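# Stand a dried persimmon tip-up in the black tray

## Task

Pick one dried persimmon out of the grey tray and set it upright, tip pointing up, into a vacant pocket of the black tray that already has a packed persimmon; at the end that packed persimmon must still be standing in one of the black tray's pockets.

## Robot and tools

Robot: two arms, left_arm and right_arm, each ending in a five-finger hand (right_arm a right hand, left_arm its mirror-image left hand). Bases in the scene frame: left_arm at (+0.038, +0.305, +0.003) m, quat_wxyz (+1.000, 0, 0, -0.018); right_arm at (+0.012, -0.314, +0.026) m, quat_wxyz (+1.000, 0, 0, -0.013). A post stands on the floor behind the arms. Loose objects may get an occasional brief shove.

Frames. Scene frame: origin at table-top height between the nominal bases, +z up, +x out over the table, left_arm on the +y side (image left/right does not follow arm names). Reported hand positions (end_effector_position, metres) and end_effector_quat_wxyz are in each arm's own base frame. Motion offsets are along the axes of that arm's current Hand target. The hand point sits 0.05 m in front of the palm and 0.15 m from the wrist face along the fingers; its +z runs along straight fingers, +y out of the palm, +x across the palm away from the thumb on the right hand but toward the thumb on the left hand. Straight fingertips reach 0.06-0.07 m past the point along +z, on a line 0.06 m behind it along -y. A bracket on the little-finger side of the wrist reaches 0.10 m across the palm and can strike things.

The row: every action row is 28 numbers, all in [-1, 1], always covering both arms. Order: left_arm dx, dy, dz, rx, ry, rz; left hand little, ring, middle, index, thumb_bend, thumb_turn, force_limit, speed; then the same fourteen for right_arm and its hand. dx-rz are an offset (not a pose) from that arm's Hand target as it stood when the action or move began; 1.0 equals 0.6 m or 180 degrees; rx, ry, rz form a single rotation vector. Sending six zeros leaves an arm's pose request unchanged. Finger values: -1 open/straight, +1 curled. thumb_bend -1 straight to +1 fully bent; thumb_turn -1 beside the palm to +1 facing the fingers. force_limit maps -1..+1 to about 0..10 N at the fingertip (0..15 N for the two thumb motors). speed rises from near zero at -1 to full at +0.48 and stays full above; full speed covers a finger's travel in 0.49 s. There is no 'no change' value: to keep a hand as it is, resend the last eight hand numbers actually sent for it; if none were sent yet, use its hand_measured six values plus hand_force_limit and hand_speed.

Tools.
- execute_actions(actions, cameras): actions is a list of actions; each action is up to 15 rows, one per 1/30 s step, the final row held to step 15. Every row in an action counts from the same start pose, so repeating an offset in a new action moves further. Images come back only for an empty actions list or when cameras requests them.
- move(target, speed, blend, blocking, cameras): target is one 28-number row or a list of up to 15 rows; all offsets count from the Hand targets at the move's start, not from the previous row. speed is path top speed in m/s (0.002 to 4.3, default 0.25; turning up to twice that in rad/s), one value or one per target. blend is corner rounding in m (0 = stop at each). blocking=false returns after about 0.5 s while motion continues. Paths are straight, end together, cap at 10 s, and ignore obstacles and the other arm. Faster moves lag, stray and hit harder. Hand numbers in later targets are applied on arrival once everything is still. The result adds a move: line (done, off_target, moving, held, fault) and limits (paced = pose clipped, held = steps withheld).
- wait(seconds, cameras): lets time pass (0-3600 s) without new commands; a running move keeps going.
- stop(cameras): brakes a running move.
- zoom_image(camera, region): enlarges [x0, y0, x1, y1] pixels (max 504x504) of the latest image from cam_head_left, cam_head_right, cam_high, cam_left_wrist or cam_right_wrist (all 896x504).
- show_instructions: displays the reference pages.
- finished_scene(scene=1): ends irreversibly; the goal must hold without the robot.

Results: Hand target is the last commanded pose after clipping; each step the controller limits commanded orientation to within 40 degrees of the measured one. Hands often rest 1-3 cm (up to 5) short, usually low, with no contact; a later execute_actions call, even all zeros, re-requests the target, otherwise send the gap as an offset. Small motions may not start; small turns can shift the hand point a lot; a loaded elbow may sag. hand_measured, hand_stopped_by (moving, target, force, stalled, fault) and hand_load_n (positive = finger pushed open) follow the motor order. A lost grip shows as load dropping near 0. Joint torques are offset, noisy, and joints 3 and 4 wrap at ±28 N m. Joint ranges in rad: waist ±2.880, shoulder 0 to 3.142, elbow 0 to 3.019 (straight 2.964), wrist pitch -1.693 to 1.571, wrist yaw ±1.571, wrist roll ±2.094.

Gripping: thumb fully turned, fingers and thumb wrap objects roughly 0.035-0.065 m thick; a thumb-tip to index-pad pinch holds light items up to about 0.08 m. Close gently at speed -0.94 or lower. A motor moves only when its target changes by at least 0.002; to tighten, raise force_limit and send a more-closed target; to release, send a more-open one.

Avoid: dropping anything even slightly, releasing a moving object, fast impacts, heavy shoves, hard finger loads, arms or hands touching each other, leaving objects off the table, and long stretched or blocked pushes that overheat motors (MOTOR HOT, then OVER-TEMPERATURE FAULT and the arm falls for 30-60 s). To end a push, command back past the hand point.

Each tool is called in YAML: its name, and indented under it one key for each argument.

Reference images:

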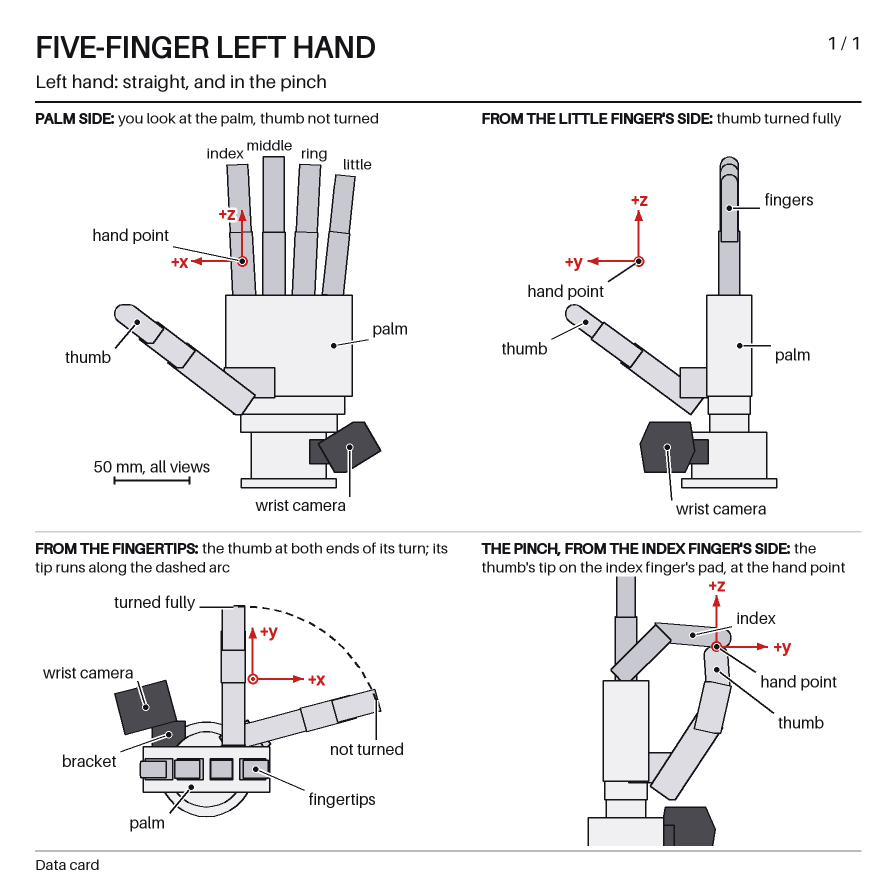

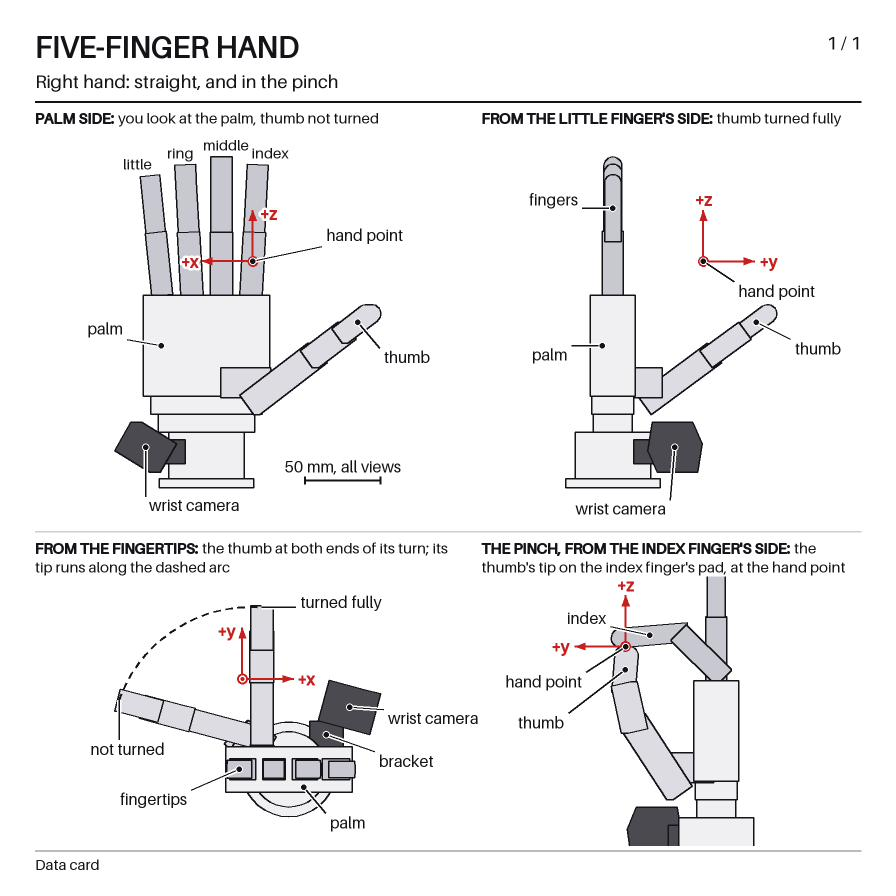

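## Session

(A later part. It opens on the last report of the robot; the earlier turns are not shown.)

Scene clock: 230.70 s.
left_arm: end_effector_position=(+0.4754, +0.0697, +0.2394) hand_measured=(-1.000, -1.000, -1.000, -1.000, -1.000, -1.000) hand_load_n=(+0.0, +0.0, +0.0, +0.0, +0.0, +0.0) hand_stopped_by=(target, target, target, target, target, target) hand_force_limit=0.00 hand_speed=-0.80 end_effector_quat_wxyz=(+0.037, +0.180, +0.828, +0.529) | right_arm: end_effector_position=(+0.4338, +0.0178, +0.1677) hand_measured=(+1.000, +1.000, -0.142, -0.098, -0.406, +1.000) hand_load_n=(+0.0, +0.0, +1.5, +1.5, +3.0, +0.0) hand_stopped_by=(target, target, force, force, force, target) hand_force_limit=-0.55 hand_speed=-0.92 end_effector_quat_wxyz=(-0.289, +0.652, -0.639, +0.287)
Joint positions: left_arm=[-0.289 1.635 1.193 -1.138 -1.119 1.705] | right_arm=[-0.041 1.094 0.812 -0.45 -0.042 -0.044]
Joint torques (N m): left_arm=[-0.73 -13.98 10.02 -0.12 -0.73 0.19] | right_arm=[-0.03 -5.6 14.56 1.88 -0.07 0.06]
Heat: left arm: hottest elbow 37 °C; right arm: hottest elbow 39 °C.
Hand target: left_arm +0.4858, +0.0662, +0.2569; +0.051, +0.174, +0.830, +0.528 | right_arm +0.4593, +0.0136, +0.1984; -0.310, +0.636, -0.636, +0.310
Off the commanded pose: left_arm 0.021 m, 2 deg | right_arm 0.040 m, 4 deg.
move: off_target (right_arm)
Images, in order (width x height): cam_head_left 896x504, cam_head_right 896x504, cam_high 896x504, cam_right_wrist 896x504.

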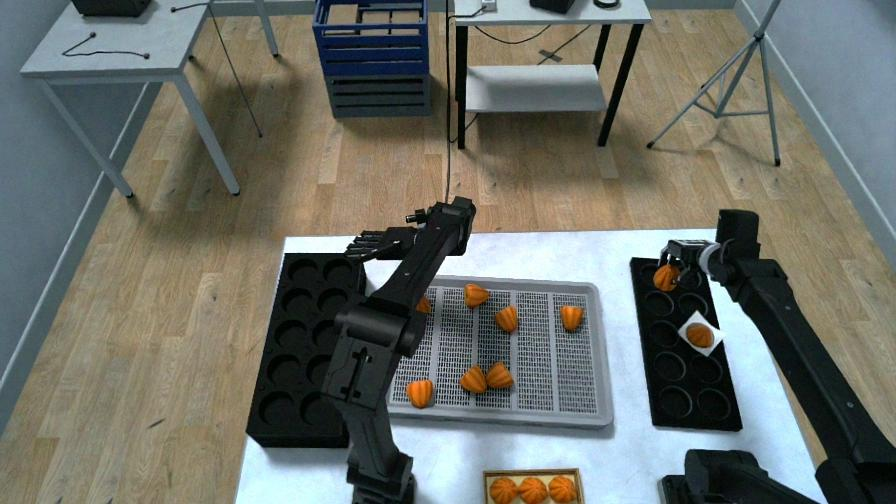

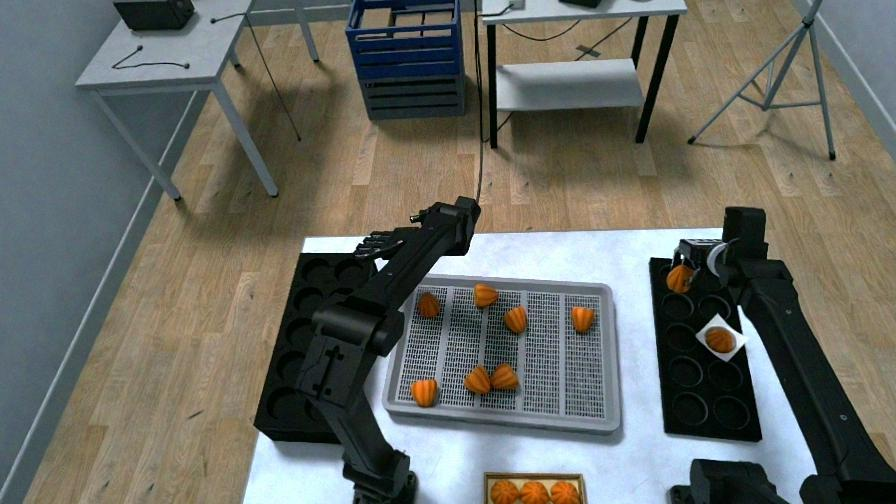

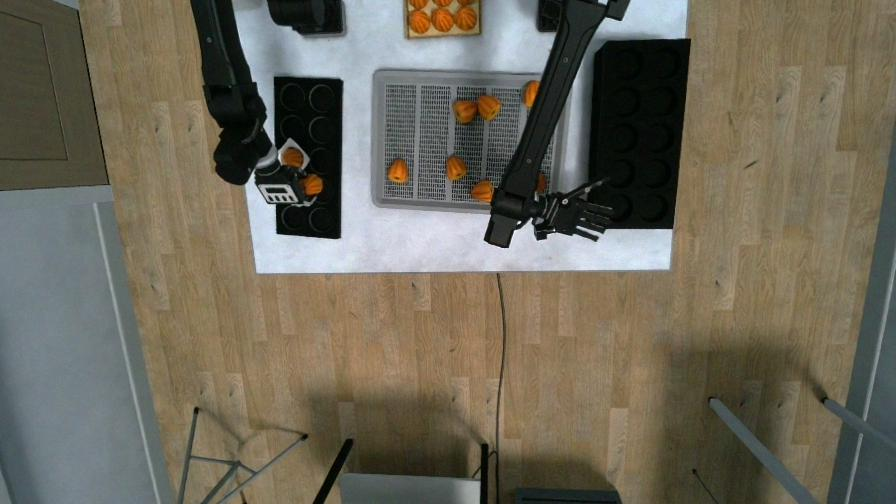

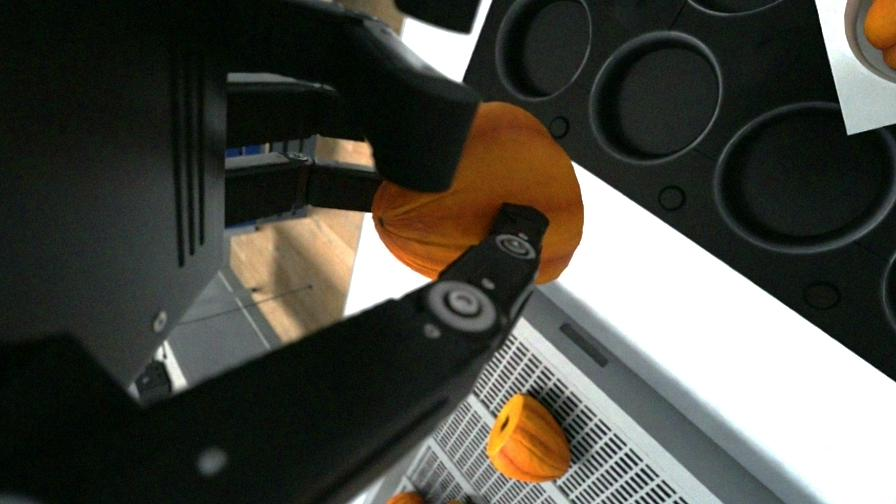

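move:
  target: [0,0,0,0,0,0,-1,-1,-1,-1,-1,-1,0,-0.8,0.016,0.1379,0.0888,0,0,0,1,1,-0.05,-0.05,-0.1,1,-0.55,-0.92]
  speed: 0.1
  cameras: ["cam_high","cam_head_left","cam_head_right","cam_right_wrist"]

zoom_image:
  camera: "cam_high"
  region: [270, 130, 370, 250]

zoom_image:
  camera: "cam_head_left"
  region: [620, 240, 800, 440]

Scene clock: 241.53 s.
left_arm: end_effector_position=(+0.4754, +0.0697, +0.2394) hand_measured=(-1.000, -1.000, -1.000, -1.000, -1.000, -1.000) hand_load_n=(+0.0, +0.0, +0.0, +0.0, +0.0, +0.0) hand_stopped_by=(target, target, target, target, target, target) hand_force_limit=0.00 hand_speed=-0.80 end_effector_quat_wxyz=(+0.037, +0.180, +0.828, +0.529) | right_arm: end_effector_position=(+0.4464, +0.0085, +0.0993) hand_measured=(+1.000, +1.000, -0.142, -0.098, -0.406, +1.000) hand_load_n=(+0.0, +0.0, +1.5, +1.5, +3.0, +0.0) hand_stopped_by=(target, target, force, force, force, target) hand_force_limit=-0.55 hand_speed=-0.92 end_effector_quat_wxyz=(-0.307, +0.638, -0.637, +0.304)
Joint positions: left_arm=[-0.289 1.635 1.193 -1.138 -1.119 1.705] | right_arm=[-0.068 1.197 0.665 -0.147 -0.058 -0.043]
Joint torques (N m): left_arm=[-0.73 -14.04 10.02 -0.13 -0.73 0.19] | right_arm=[-0.21 -6.36 9.11 1.85 -0.32 -0.08]
Heat: left arm: hottest elbow 37 °C; right arm: hottest elbow 39 °C.
Hand target: left_arm +0.4858, +0.0662, +0.2569; +0.051, +0.174, +0.830, +0.528 | right_arm +0.4503, +0.0041, +0.1004; -0.310, +0.635, -0.636, +0.310
Off the commanded pose: left_arm 0.021 m, 2 deg | right_arm 0.006 m, 1 deg.
move: done
Images, in order (width x height): cam_head_left 896x504, cam_head_right 896x504, cam_high 896x504, cam_right_wrist 896x504.

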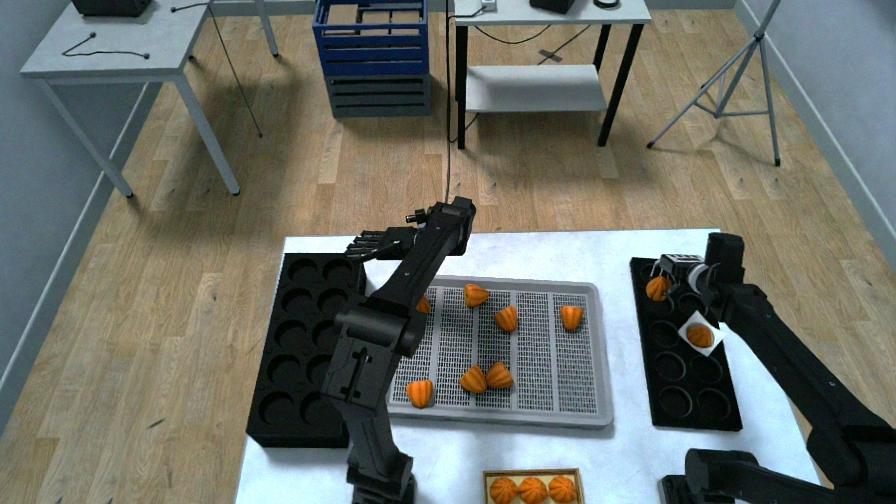

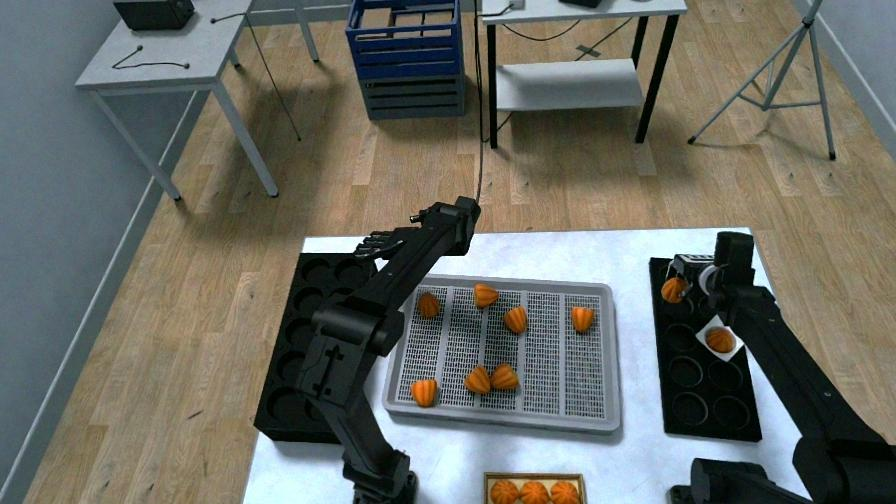

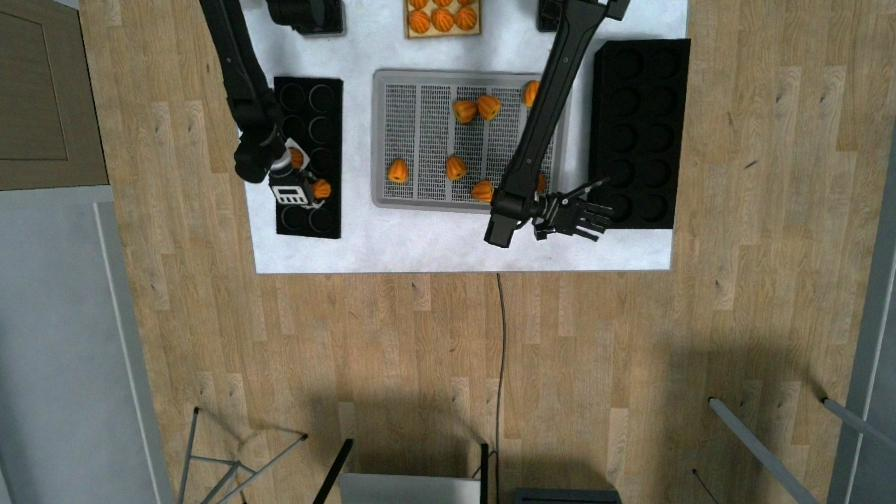

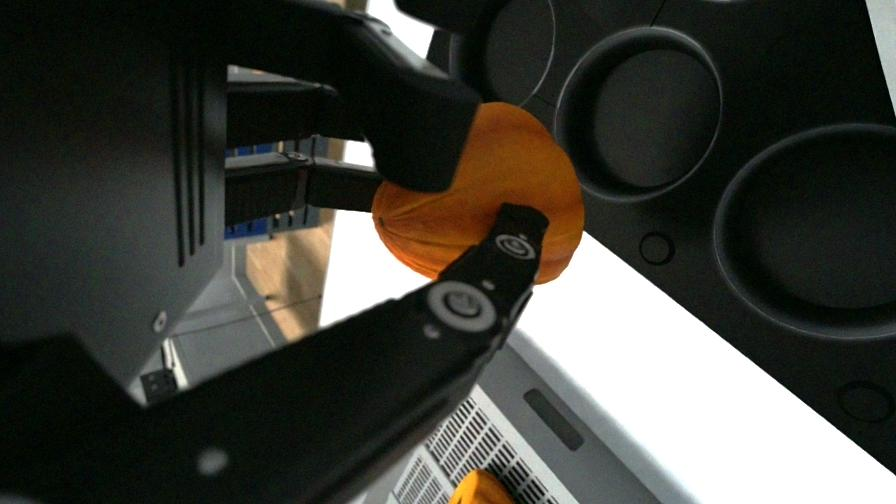

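Scaled by 4.200 from the camera's image (finer frame: 1280x720).

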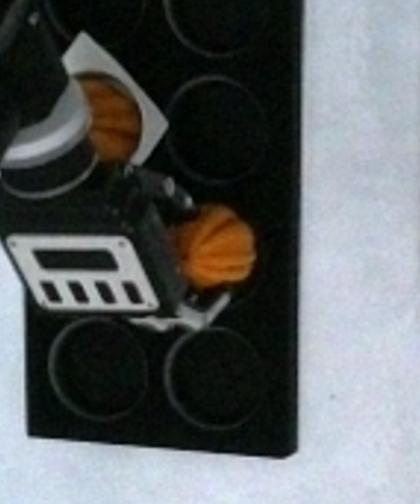

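Scaled by 2.520 from the camera's image (finer frame: 1280x720).

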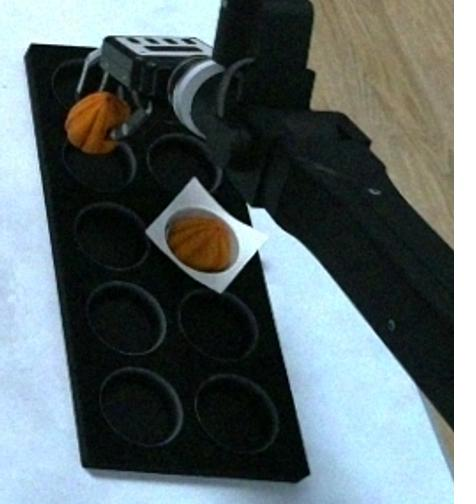

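move:
  target: [0,0,0,0,0,0,-1,-1,-1,-1,-1,-1,0,-0.8,0.035,0.046,0.0359,0,0,0,1,1,-0.05,-0.05,-0.1,1,-0.55,-0.92]
  speed: 0.08
  cameras: ["cam_high","cam_head_left","cam_head_right","cam_right_wrist"]

zoom_image:
  camera: "cam_high"
  region: [270, 130, 370, 250]

zoom_image:
  camera: "cam_head_left"
  region: [620, 240, 720, 340]

Scene clock: 253.90 s.
left_arm: end_effector_position=(+0.4754, +0.0697, +0.2394) hand_measured=(-1.000, -1.000, -1.000, -1.000, -1.000, -1.000) hand_load_n=(+0.0, +0.0, +0.0, +0.0, +0.0, +0.0) hand_stopped_by=(target, target, target, target, target, target) hand_force_limit=0.00 hand_speed=-0.80 end_effector_quat_wxyz=(+0.037, +0.180, +0.828, +0.529) | right_arm: end_effector_position=(+0.4472, -0.0125, +0.0653) hand_measured=(+1.000, +1.000, -0.142, -0.098, -0.406, +1.000) hand_load_n=(+0.0, +0.0, +1.5, +1.5, +3.5, +0.0) hand_stopped_by=(target, target, force, force, force, target) hand_force_limit=-0.55 hand_speed=-0.92 end_effector_quat_wxyz=(-0.308, +0.636, -0.639, +0.304)
Joint positions: left_arm=[-0.289 1.635 1.193 -1.138 -1.119 1.705] | right_arm=[-0.131 1.272 0.618 -0.025 -0.106 -0.076]
Joint torques (N m): left_arm=[-0.79 -14.04 10.03 -0.13 -0.73 0.19] | right_arm=[-0.15 -6.89 8.44 1.89 -0.34 -0.12]
Heat: left arm: hottest elbow 37 °C; right arm: hottest elbow 37 °C.
Hand target: left_arm +0.4858, +0.0662, +0.2569; +0.051, +0.174, +0.830, +0.528 | right_arm +0.4502, -0.0169, +0.0653; -0.310, +0.635, -0.636, +0.310
Off the commanded pose: left_arm 0.021 m, 2 deg | right_arm 0.005 m, 1 deg.
move: done
Images, in order (width x height): cam_head_left 896x504, cam_head_right 896x504, cam_high 896x504, cam_right_wrist 896x504.

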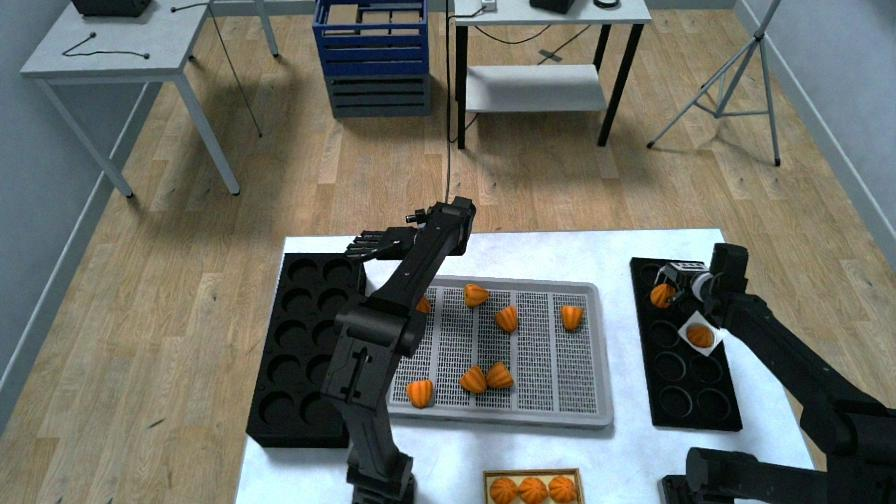

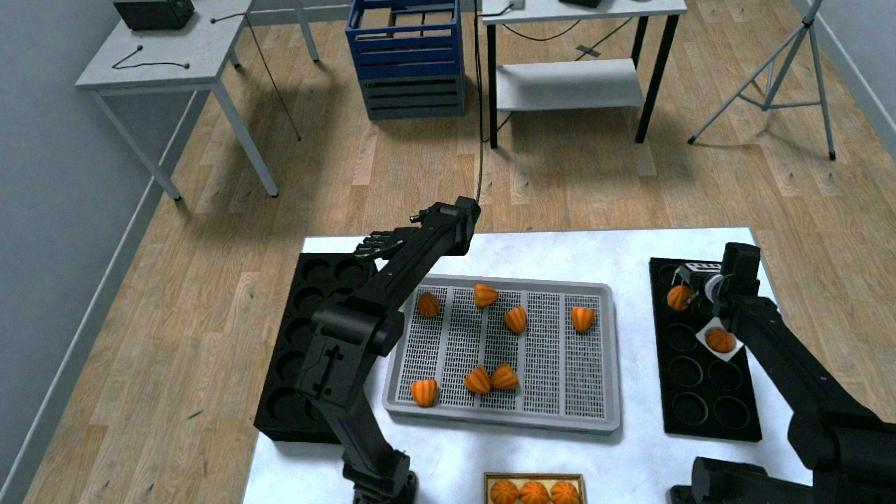

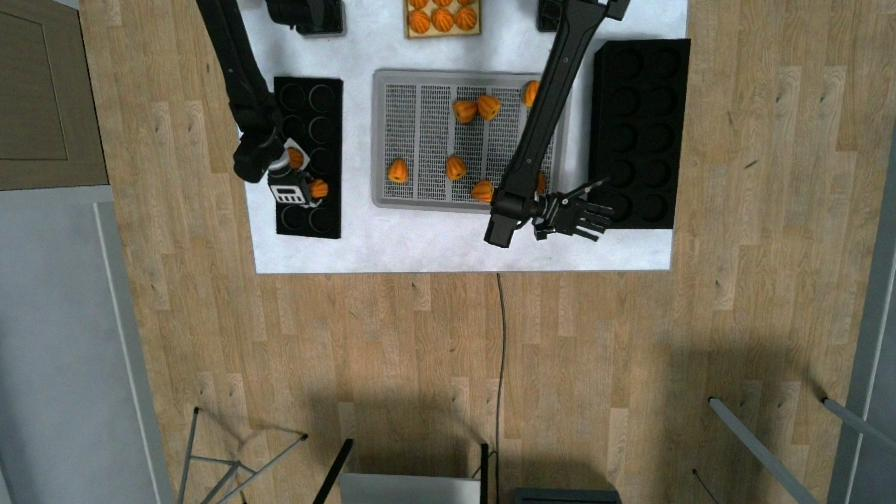

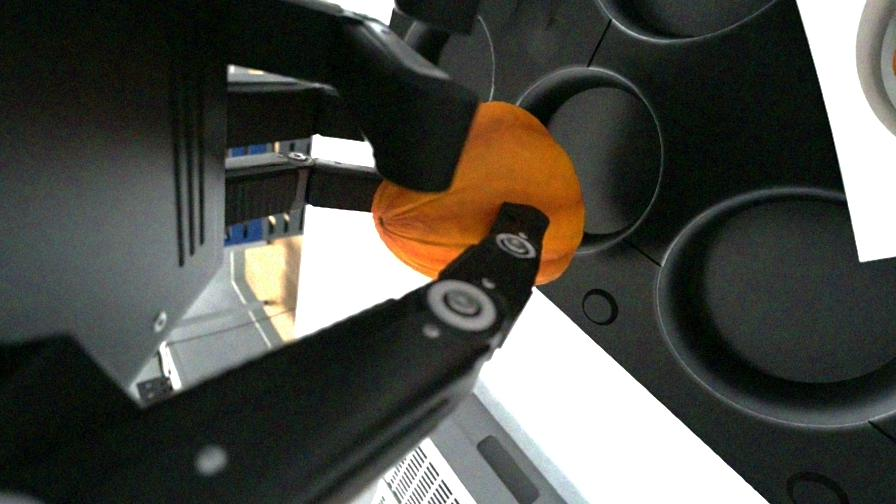

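Scaled by 4.200 from the camera's image (finer frame: 1280x720).

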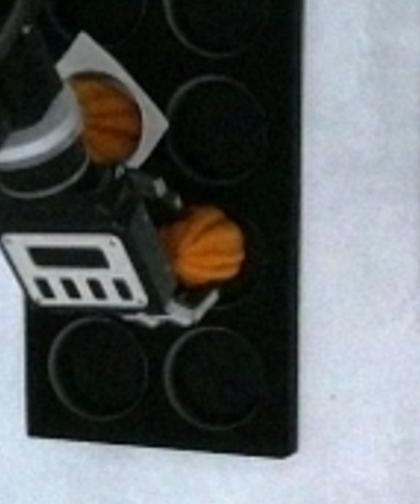

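Scaled by 5.040 from the camera's image (finer frame: 1280x720).

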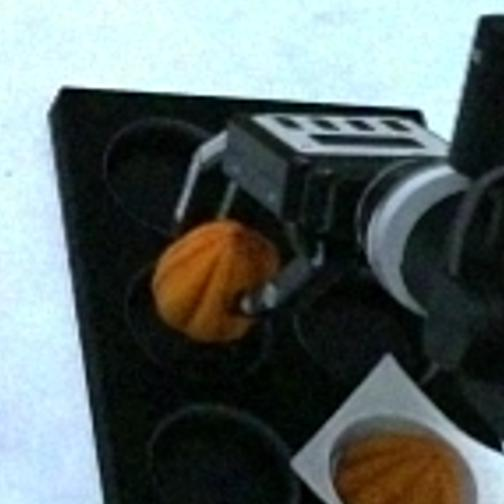

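move:
  target: [0,0,0,0,0,0,-1,-1,-1,-1,-1,-1,0,-0.8,0.009,0.0236,0.0185,0,0,0,1,1,-0.05,-0.05,-0.1,1,-0.55,-0.92]
  speed: 0.06
  cameras: ["cam_high","cam_head_left","cam_head_right","cam_right_wrist"]

zoom_image:
  camera: "cam_high"
  region: [290, 150, 350, 210]

zoom_image:
  camera: "cam_head_left"
  region: [630, 260, 700, 330]

zoom_image:
  camera: "cam_head_right"
  region: [650, 260, 720, 330]

Scene clock: 261.17 s.
left_arm: end_effector_position=(+0.4754, +0.0697, +0.2394) hand_measured=(-1.000, -1.000, -1.000, -1.000, -1.000, -1.000) hand_load_n=(+0.5, +0.0, +0.0, +0.0, +0.0, +0.0) hand_stopped_by=(target, target, target, target, target, target) hand_force_limit=0.00 hand_speed=-0.80 end_effector_quat_wxyz=(+0.037, +0.180, +0.828, +0.529) | right_arm: end_effector_position=(+0.4472, -0.0175, +0.0469) hand_measured=(+1.000, +1.000, -0.142, -0.098, -0.406, +1.000) hand_load_n=(+0.0, +0.0, +1.5, +1.5, +3.0, +0.0) hand_stopped_by=(target, target, force, force, force, target) hand_force_limit=-0.55 hand_speed=-0.92 end_effector_quat_wxyz=(-0.308, +0.636, -0.639, +0.304)
Joint positions: left_arm=[-0.289 1.635 1.193 -1.138 -1.119 1.705] | right_arm=[-0.146 1.317 0.596 0.04 -0.119 -0.086]
Joint torques (N m): left_arm=[-0.73 -14.04 10.03 -0.13 -0.73 0.19] | right_arm=[-0.38 -7.24 8.12 1.84 -0.35 -0.11]
Heat: left arm: hottest elbow 37 °C; right arm: hottest elbow 37 °C.
Hand target: left_arm +0.4858, +0.0662, +0.2569; +0.051, +0.174, +0.830, +0.528 | right_arm +0.4502, -0.0224, +0.0474; -0.310, +0.635, -0.636, +0.310
Off the commanded pose: left_arm 0.021 m, 2 deg | right_arm 0.006 m, 1 deg.
move: done
Images, in order (width x height): cam_head_left 896x504, cam_head_right 896x504, cam_high 896x504, cam_right_wrist 896x504.

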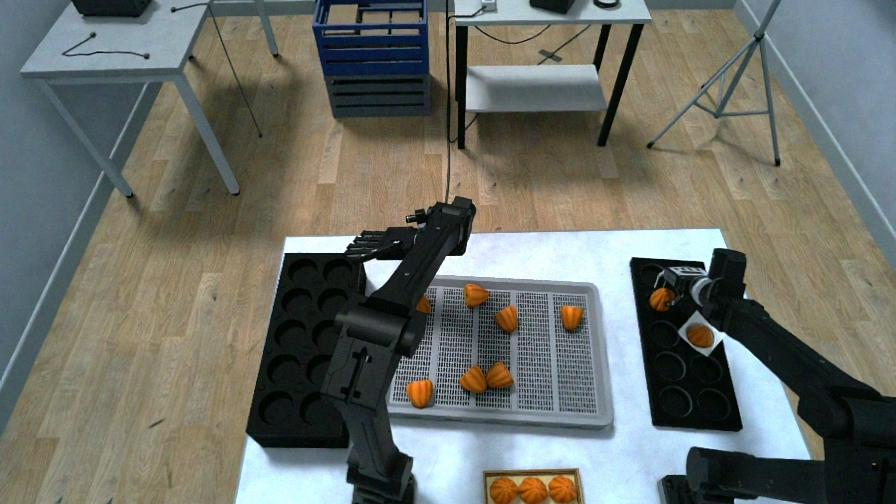

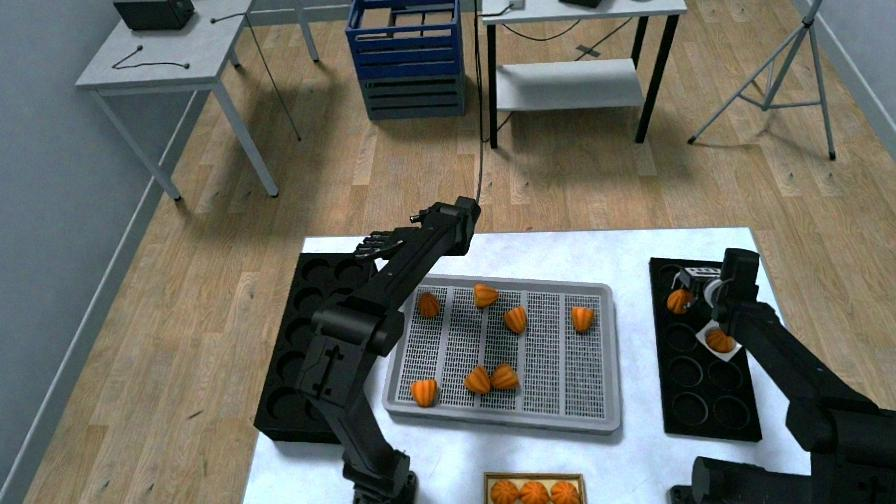

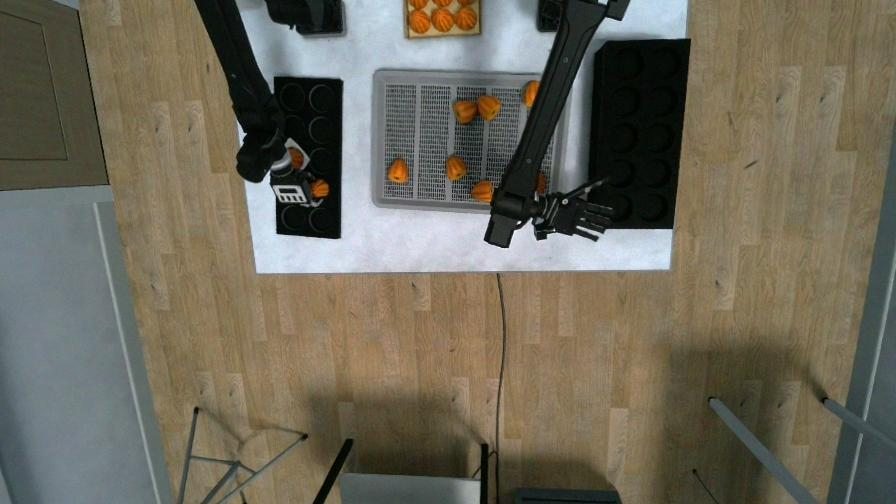

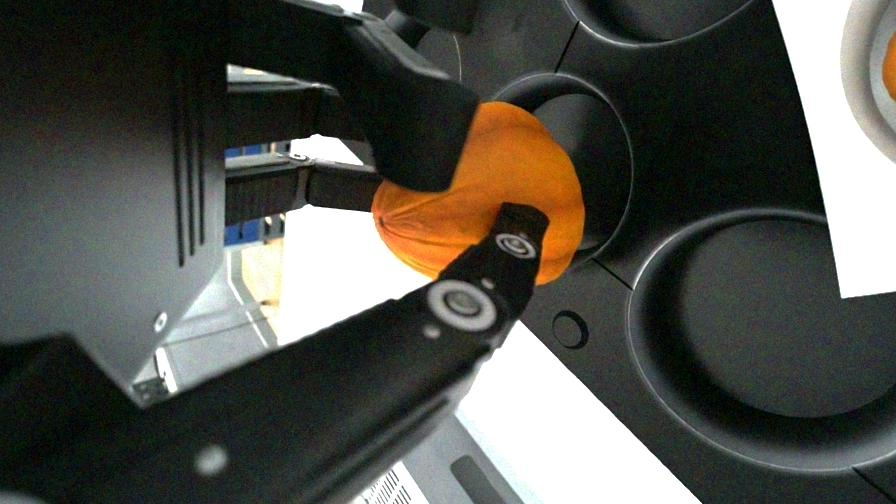

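Scaled by 8.400 from the camera's image (finer frame: 1280x720).

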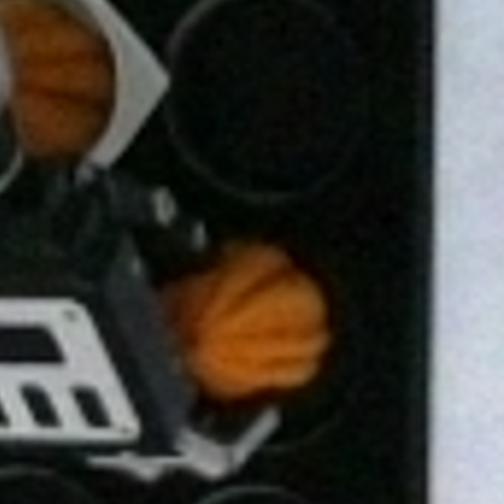

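Scaled by 7.200 from the camera's image (finer frame: 1280x720).

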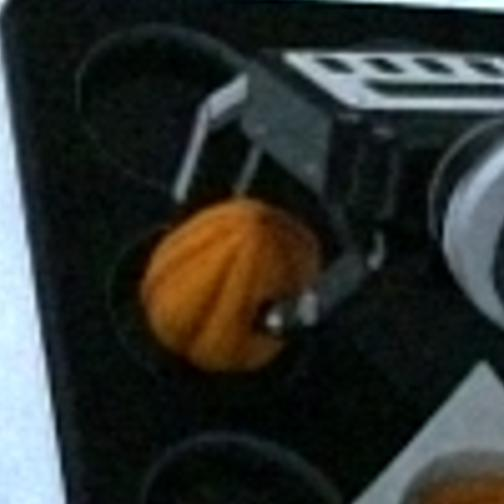

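Scaled by 7.200 from the camera's image (finer frame: 1280x720).

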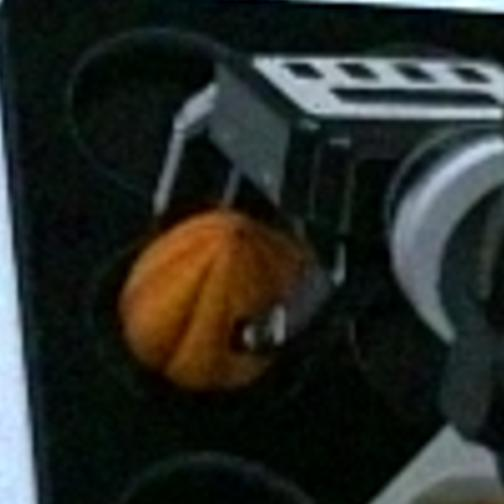

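move:
  target: [0,0,0,0,0,0,-1,-1,-1,-1,-1,-1,0,-0.8,0.0083,-0.0051,0.0066,0,0,0,1,1,-0.05,-0.05,-0.1,1,-0.55,-0.92]
  speed: 0.06
  cameras: ["cam_high","cam_head_left","cam_head_right","cam_right_wrist"]

zoom_image:
  camera: "cam_high"
  region: [290, 150, 350, 210]

zoom_image:
  camera: "cam_head_left"
  region: [630, 260, 700, 330]

Scene clock: 277.40 s.
left_arm: end_effector_position=(+0.4754, +0.0697, +0.2394) hand_measured=(-1.000, -1.000, -1.000, -1.000, -1.000, -1.000) hand_load_n=(+0.0, +0.0, +0.0, +0.0, +0.0, +0.0) hand_stopped_by=(target, target, target, target, target, target) hand_force_limit=0.00 hand_speed=-0.80 end_effector_quat_wxyz=(+0.037, +0.180, +0.828, +0.529) | right_arm: end_effector_position=(+0.4455, -0.0215, +0.0411) hand_measured=(+1.000, +1.000, -0.142, -0.098, -0.406, +1.000) hand_load_n=(+0.0, +0.0, +1.5, +1.5, +3.0, +0.0) hand_stopped_by=(target, target, force, force, force, target) hand_force_limit=-0.55 hand_speed=-0.92 end_effector_quat_wxyz=(-0.305, +0.638, -0.641, +0.299)
Joint positions: left_arm=[-0.289 1.635 1.193 -1.138 -1.119 1.705] | right_arm=[-0.159 1.332 0.596 0.04 -0.128 -0.094]
Joint torques (N m): left_arm=[-0.73 -13.98 10.03 -0.13 -0.73 0.19] | right_arm=[-0.09 -7.18 9.14 1.87 -0.37 -0.12]
Heat: left arm: hottest elbow 37 °C; right arm: hottest elbow 36 °C.
Hand target: left_arm +0.4858, +0.0662, +0.2569; +0.051, +0.174, +0.830, +0.528 | right_arm +0.4552, -0.0273, +0.0472; -0.310, +0.636, -0.636, +0.310
Off the commanded pose: left_arm 0.021 m, 2 deg | right_arm 0.013 m, 2 deg.
move: off_target (right_arm)
Images, in order (width x height): cam_head_left 896x504, cam_head_right 896x504, cam_high 896x504, cam_right_wrist 896x504.

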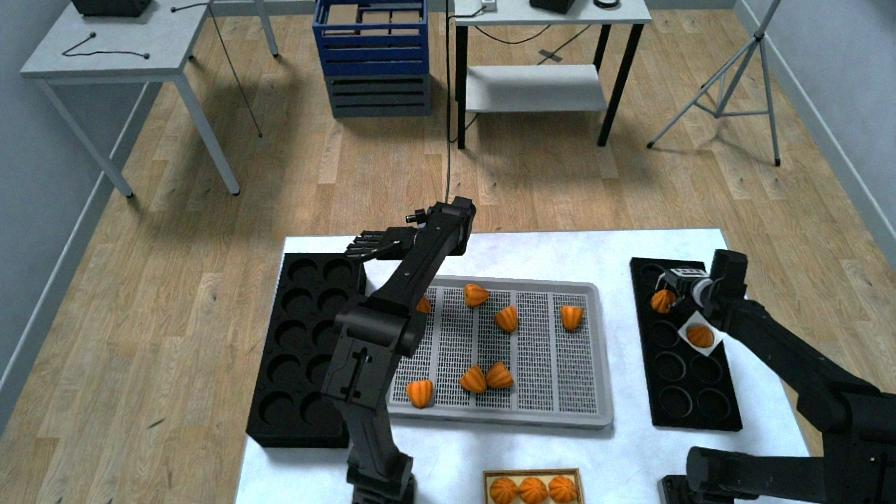

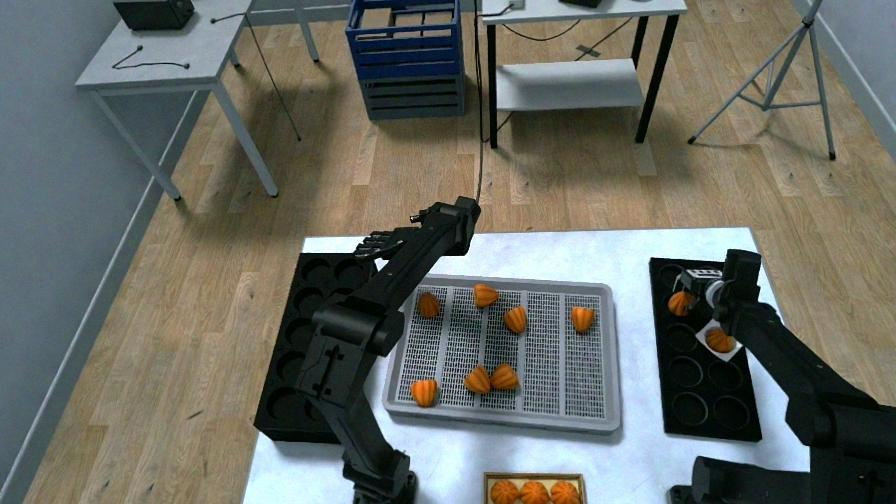

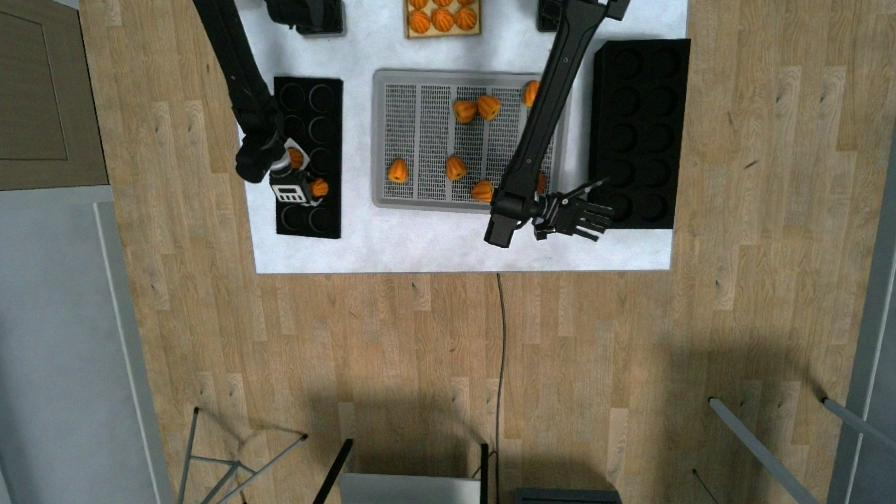

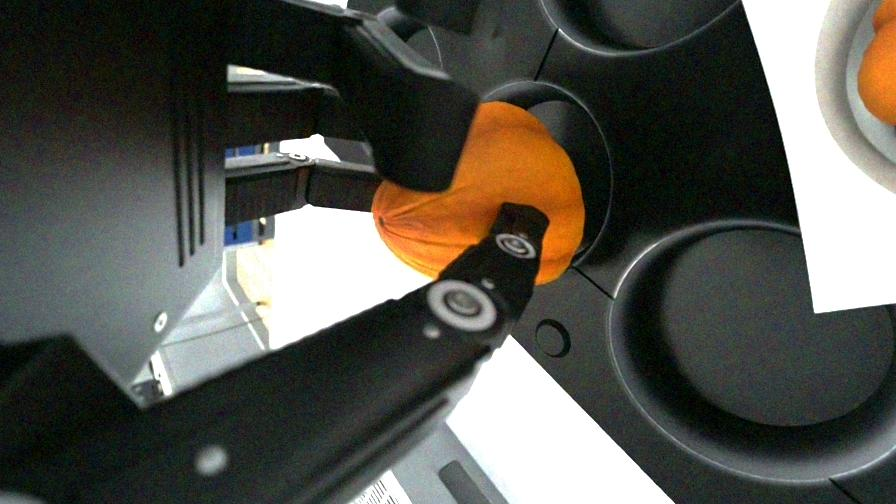

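Scaled by 8.400 from the camera's image (finer frame: 1280x720).

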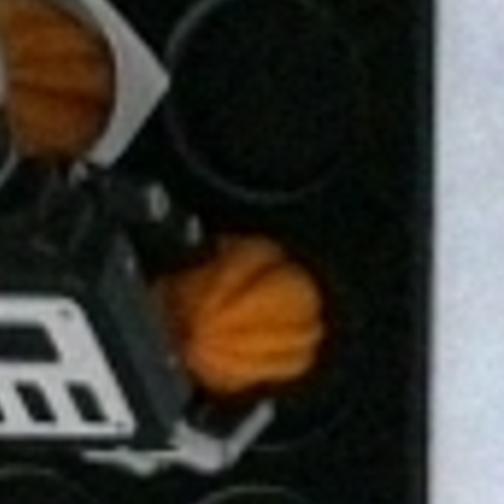

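Scaled by 7.200 from the camera's image (finer frame: 1280x720).

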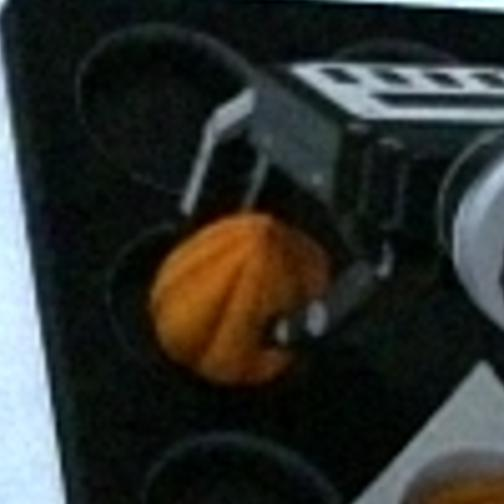

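move:
  target: [0,0,0,0,0,0,-1,-1,-1,-1,-1,-1,0,-0.8,0.0017,-0.0157,0.009,0,0,0,1,1,-0.05,-0.05,-0.1,1,-0.55,-0.92]
  speed: 0.06
  cameras: ["cam_high","cam_head_left","cam_right_wrist"]

zoom_image:
  camera: "cam_high"
  region: [290, 150, 350, 210]

zoom_image:
  camera: "cam_head_left"
  region: [630, 260, 700, 330]

Scene clock: 284.73 s.
left_arm: end_effector_position=(+0.4754, +0.0697, +0.2394) hand_measured=(-1.000, -1.000, -1.000, -1.000, -1.000, -1.000) hand_load_n=(+0.0, +0.0, +0.0, +0.0, +0.0, +0.0) hand_stopped_by=(target, target, target, target, target, target) hand_force_limit=0.00 hand_speed=-0.80 end_effector_quat_wxyz=(+0.037, +0.180, +0.828, +0.529) | right_arm: end_effector_position=(+0.4442, -0.0214, +0.0351) hand_measured=(+1.000, +1.000, -0.142, -0.098, -0.406, +1.000) hand_load_n=(-0.5, +0.0, +1.5, +1.5, +3.0, +0.0) hand_stopped_by=(target, target, force, force, force, target) hand_force_limit=-0.55 hand_speed=-0.92 end_effector_quat_wxyz=(-0.301, +0.640, -0.643, +0.294)
Joint positions: left_arm=[-0.289 1.635 1.193 -1.138 -1.119 1.705] | right_arm=[-0.159 1.346 0.596 0.04 -0.128 -0.094]
Joint torques (N m): left_arm=[-0.79 -13.98 10.03 -0.13 -0.73 0.19] | right_arm=[-0.03 -7.24 11.4 1.33 -0.32 -0.11]
Heat: left arm: hottest elbow 38 °C; right arm: hottest elbow 36 °C.
Hand target: left_arm +0.4858, +0.0662, +0.2569; +0.051, +0.174, +0.830, +0.528 | right_arm +0.4653, -0.0283, +0.0515; -0.310, +0.636, -0.636, +0.310
Off the commanded pose: left_arm 0.021 m, 2 deg | right_arm 0.027 m, 2 deg.
move: off_target (right_arm)
Images, in order (width x height): cam_head_left 896x504, cam_high 896x504, cam_right_wrist 896x504.

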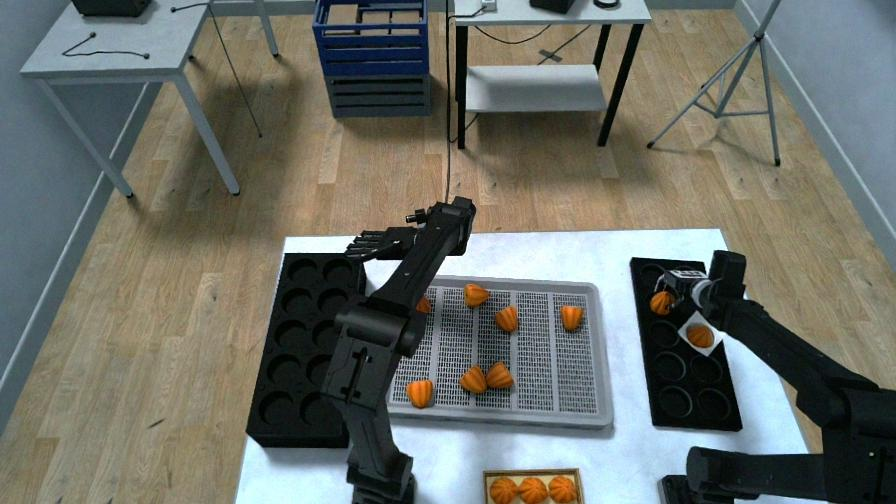

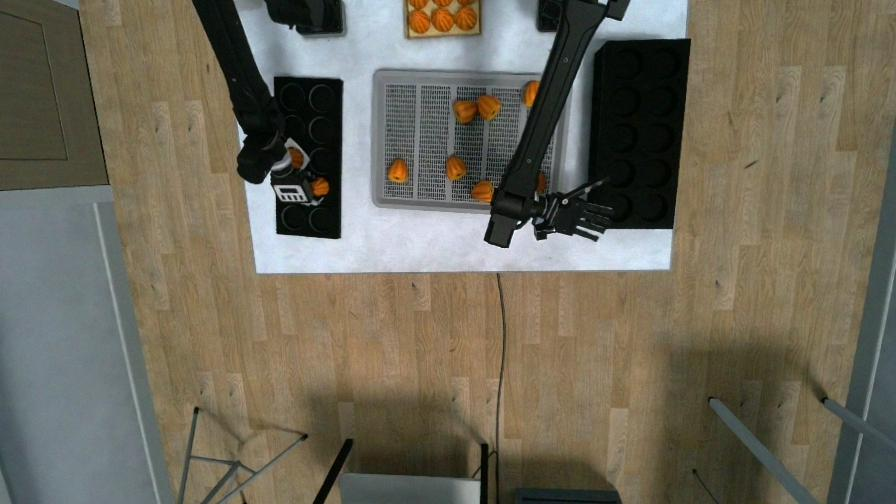

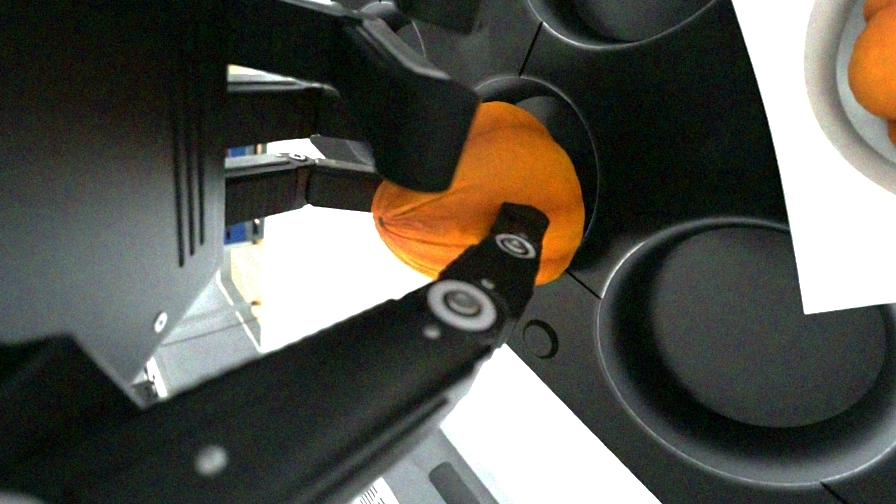

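Scaled by 8.400 from the camera's image (finer frame: 1280x720).

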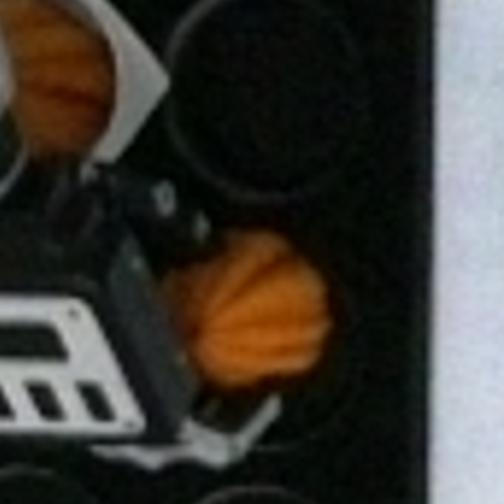

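Scaled by 7.200 from the camera's image (finer frame: 1280x720).

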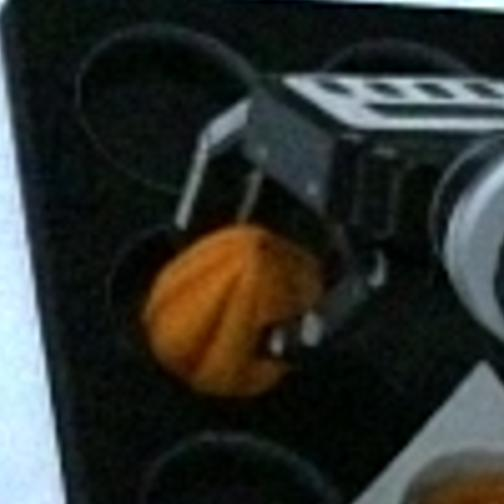

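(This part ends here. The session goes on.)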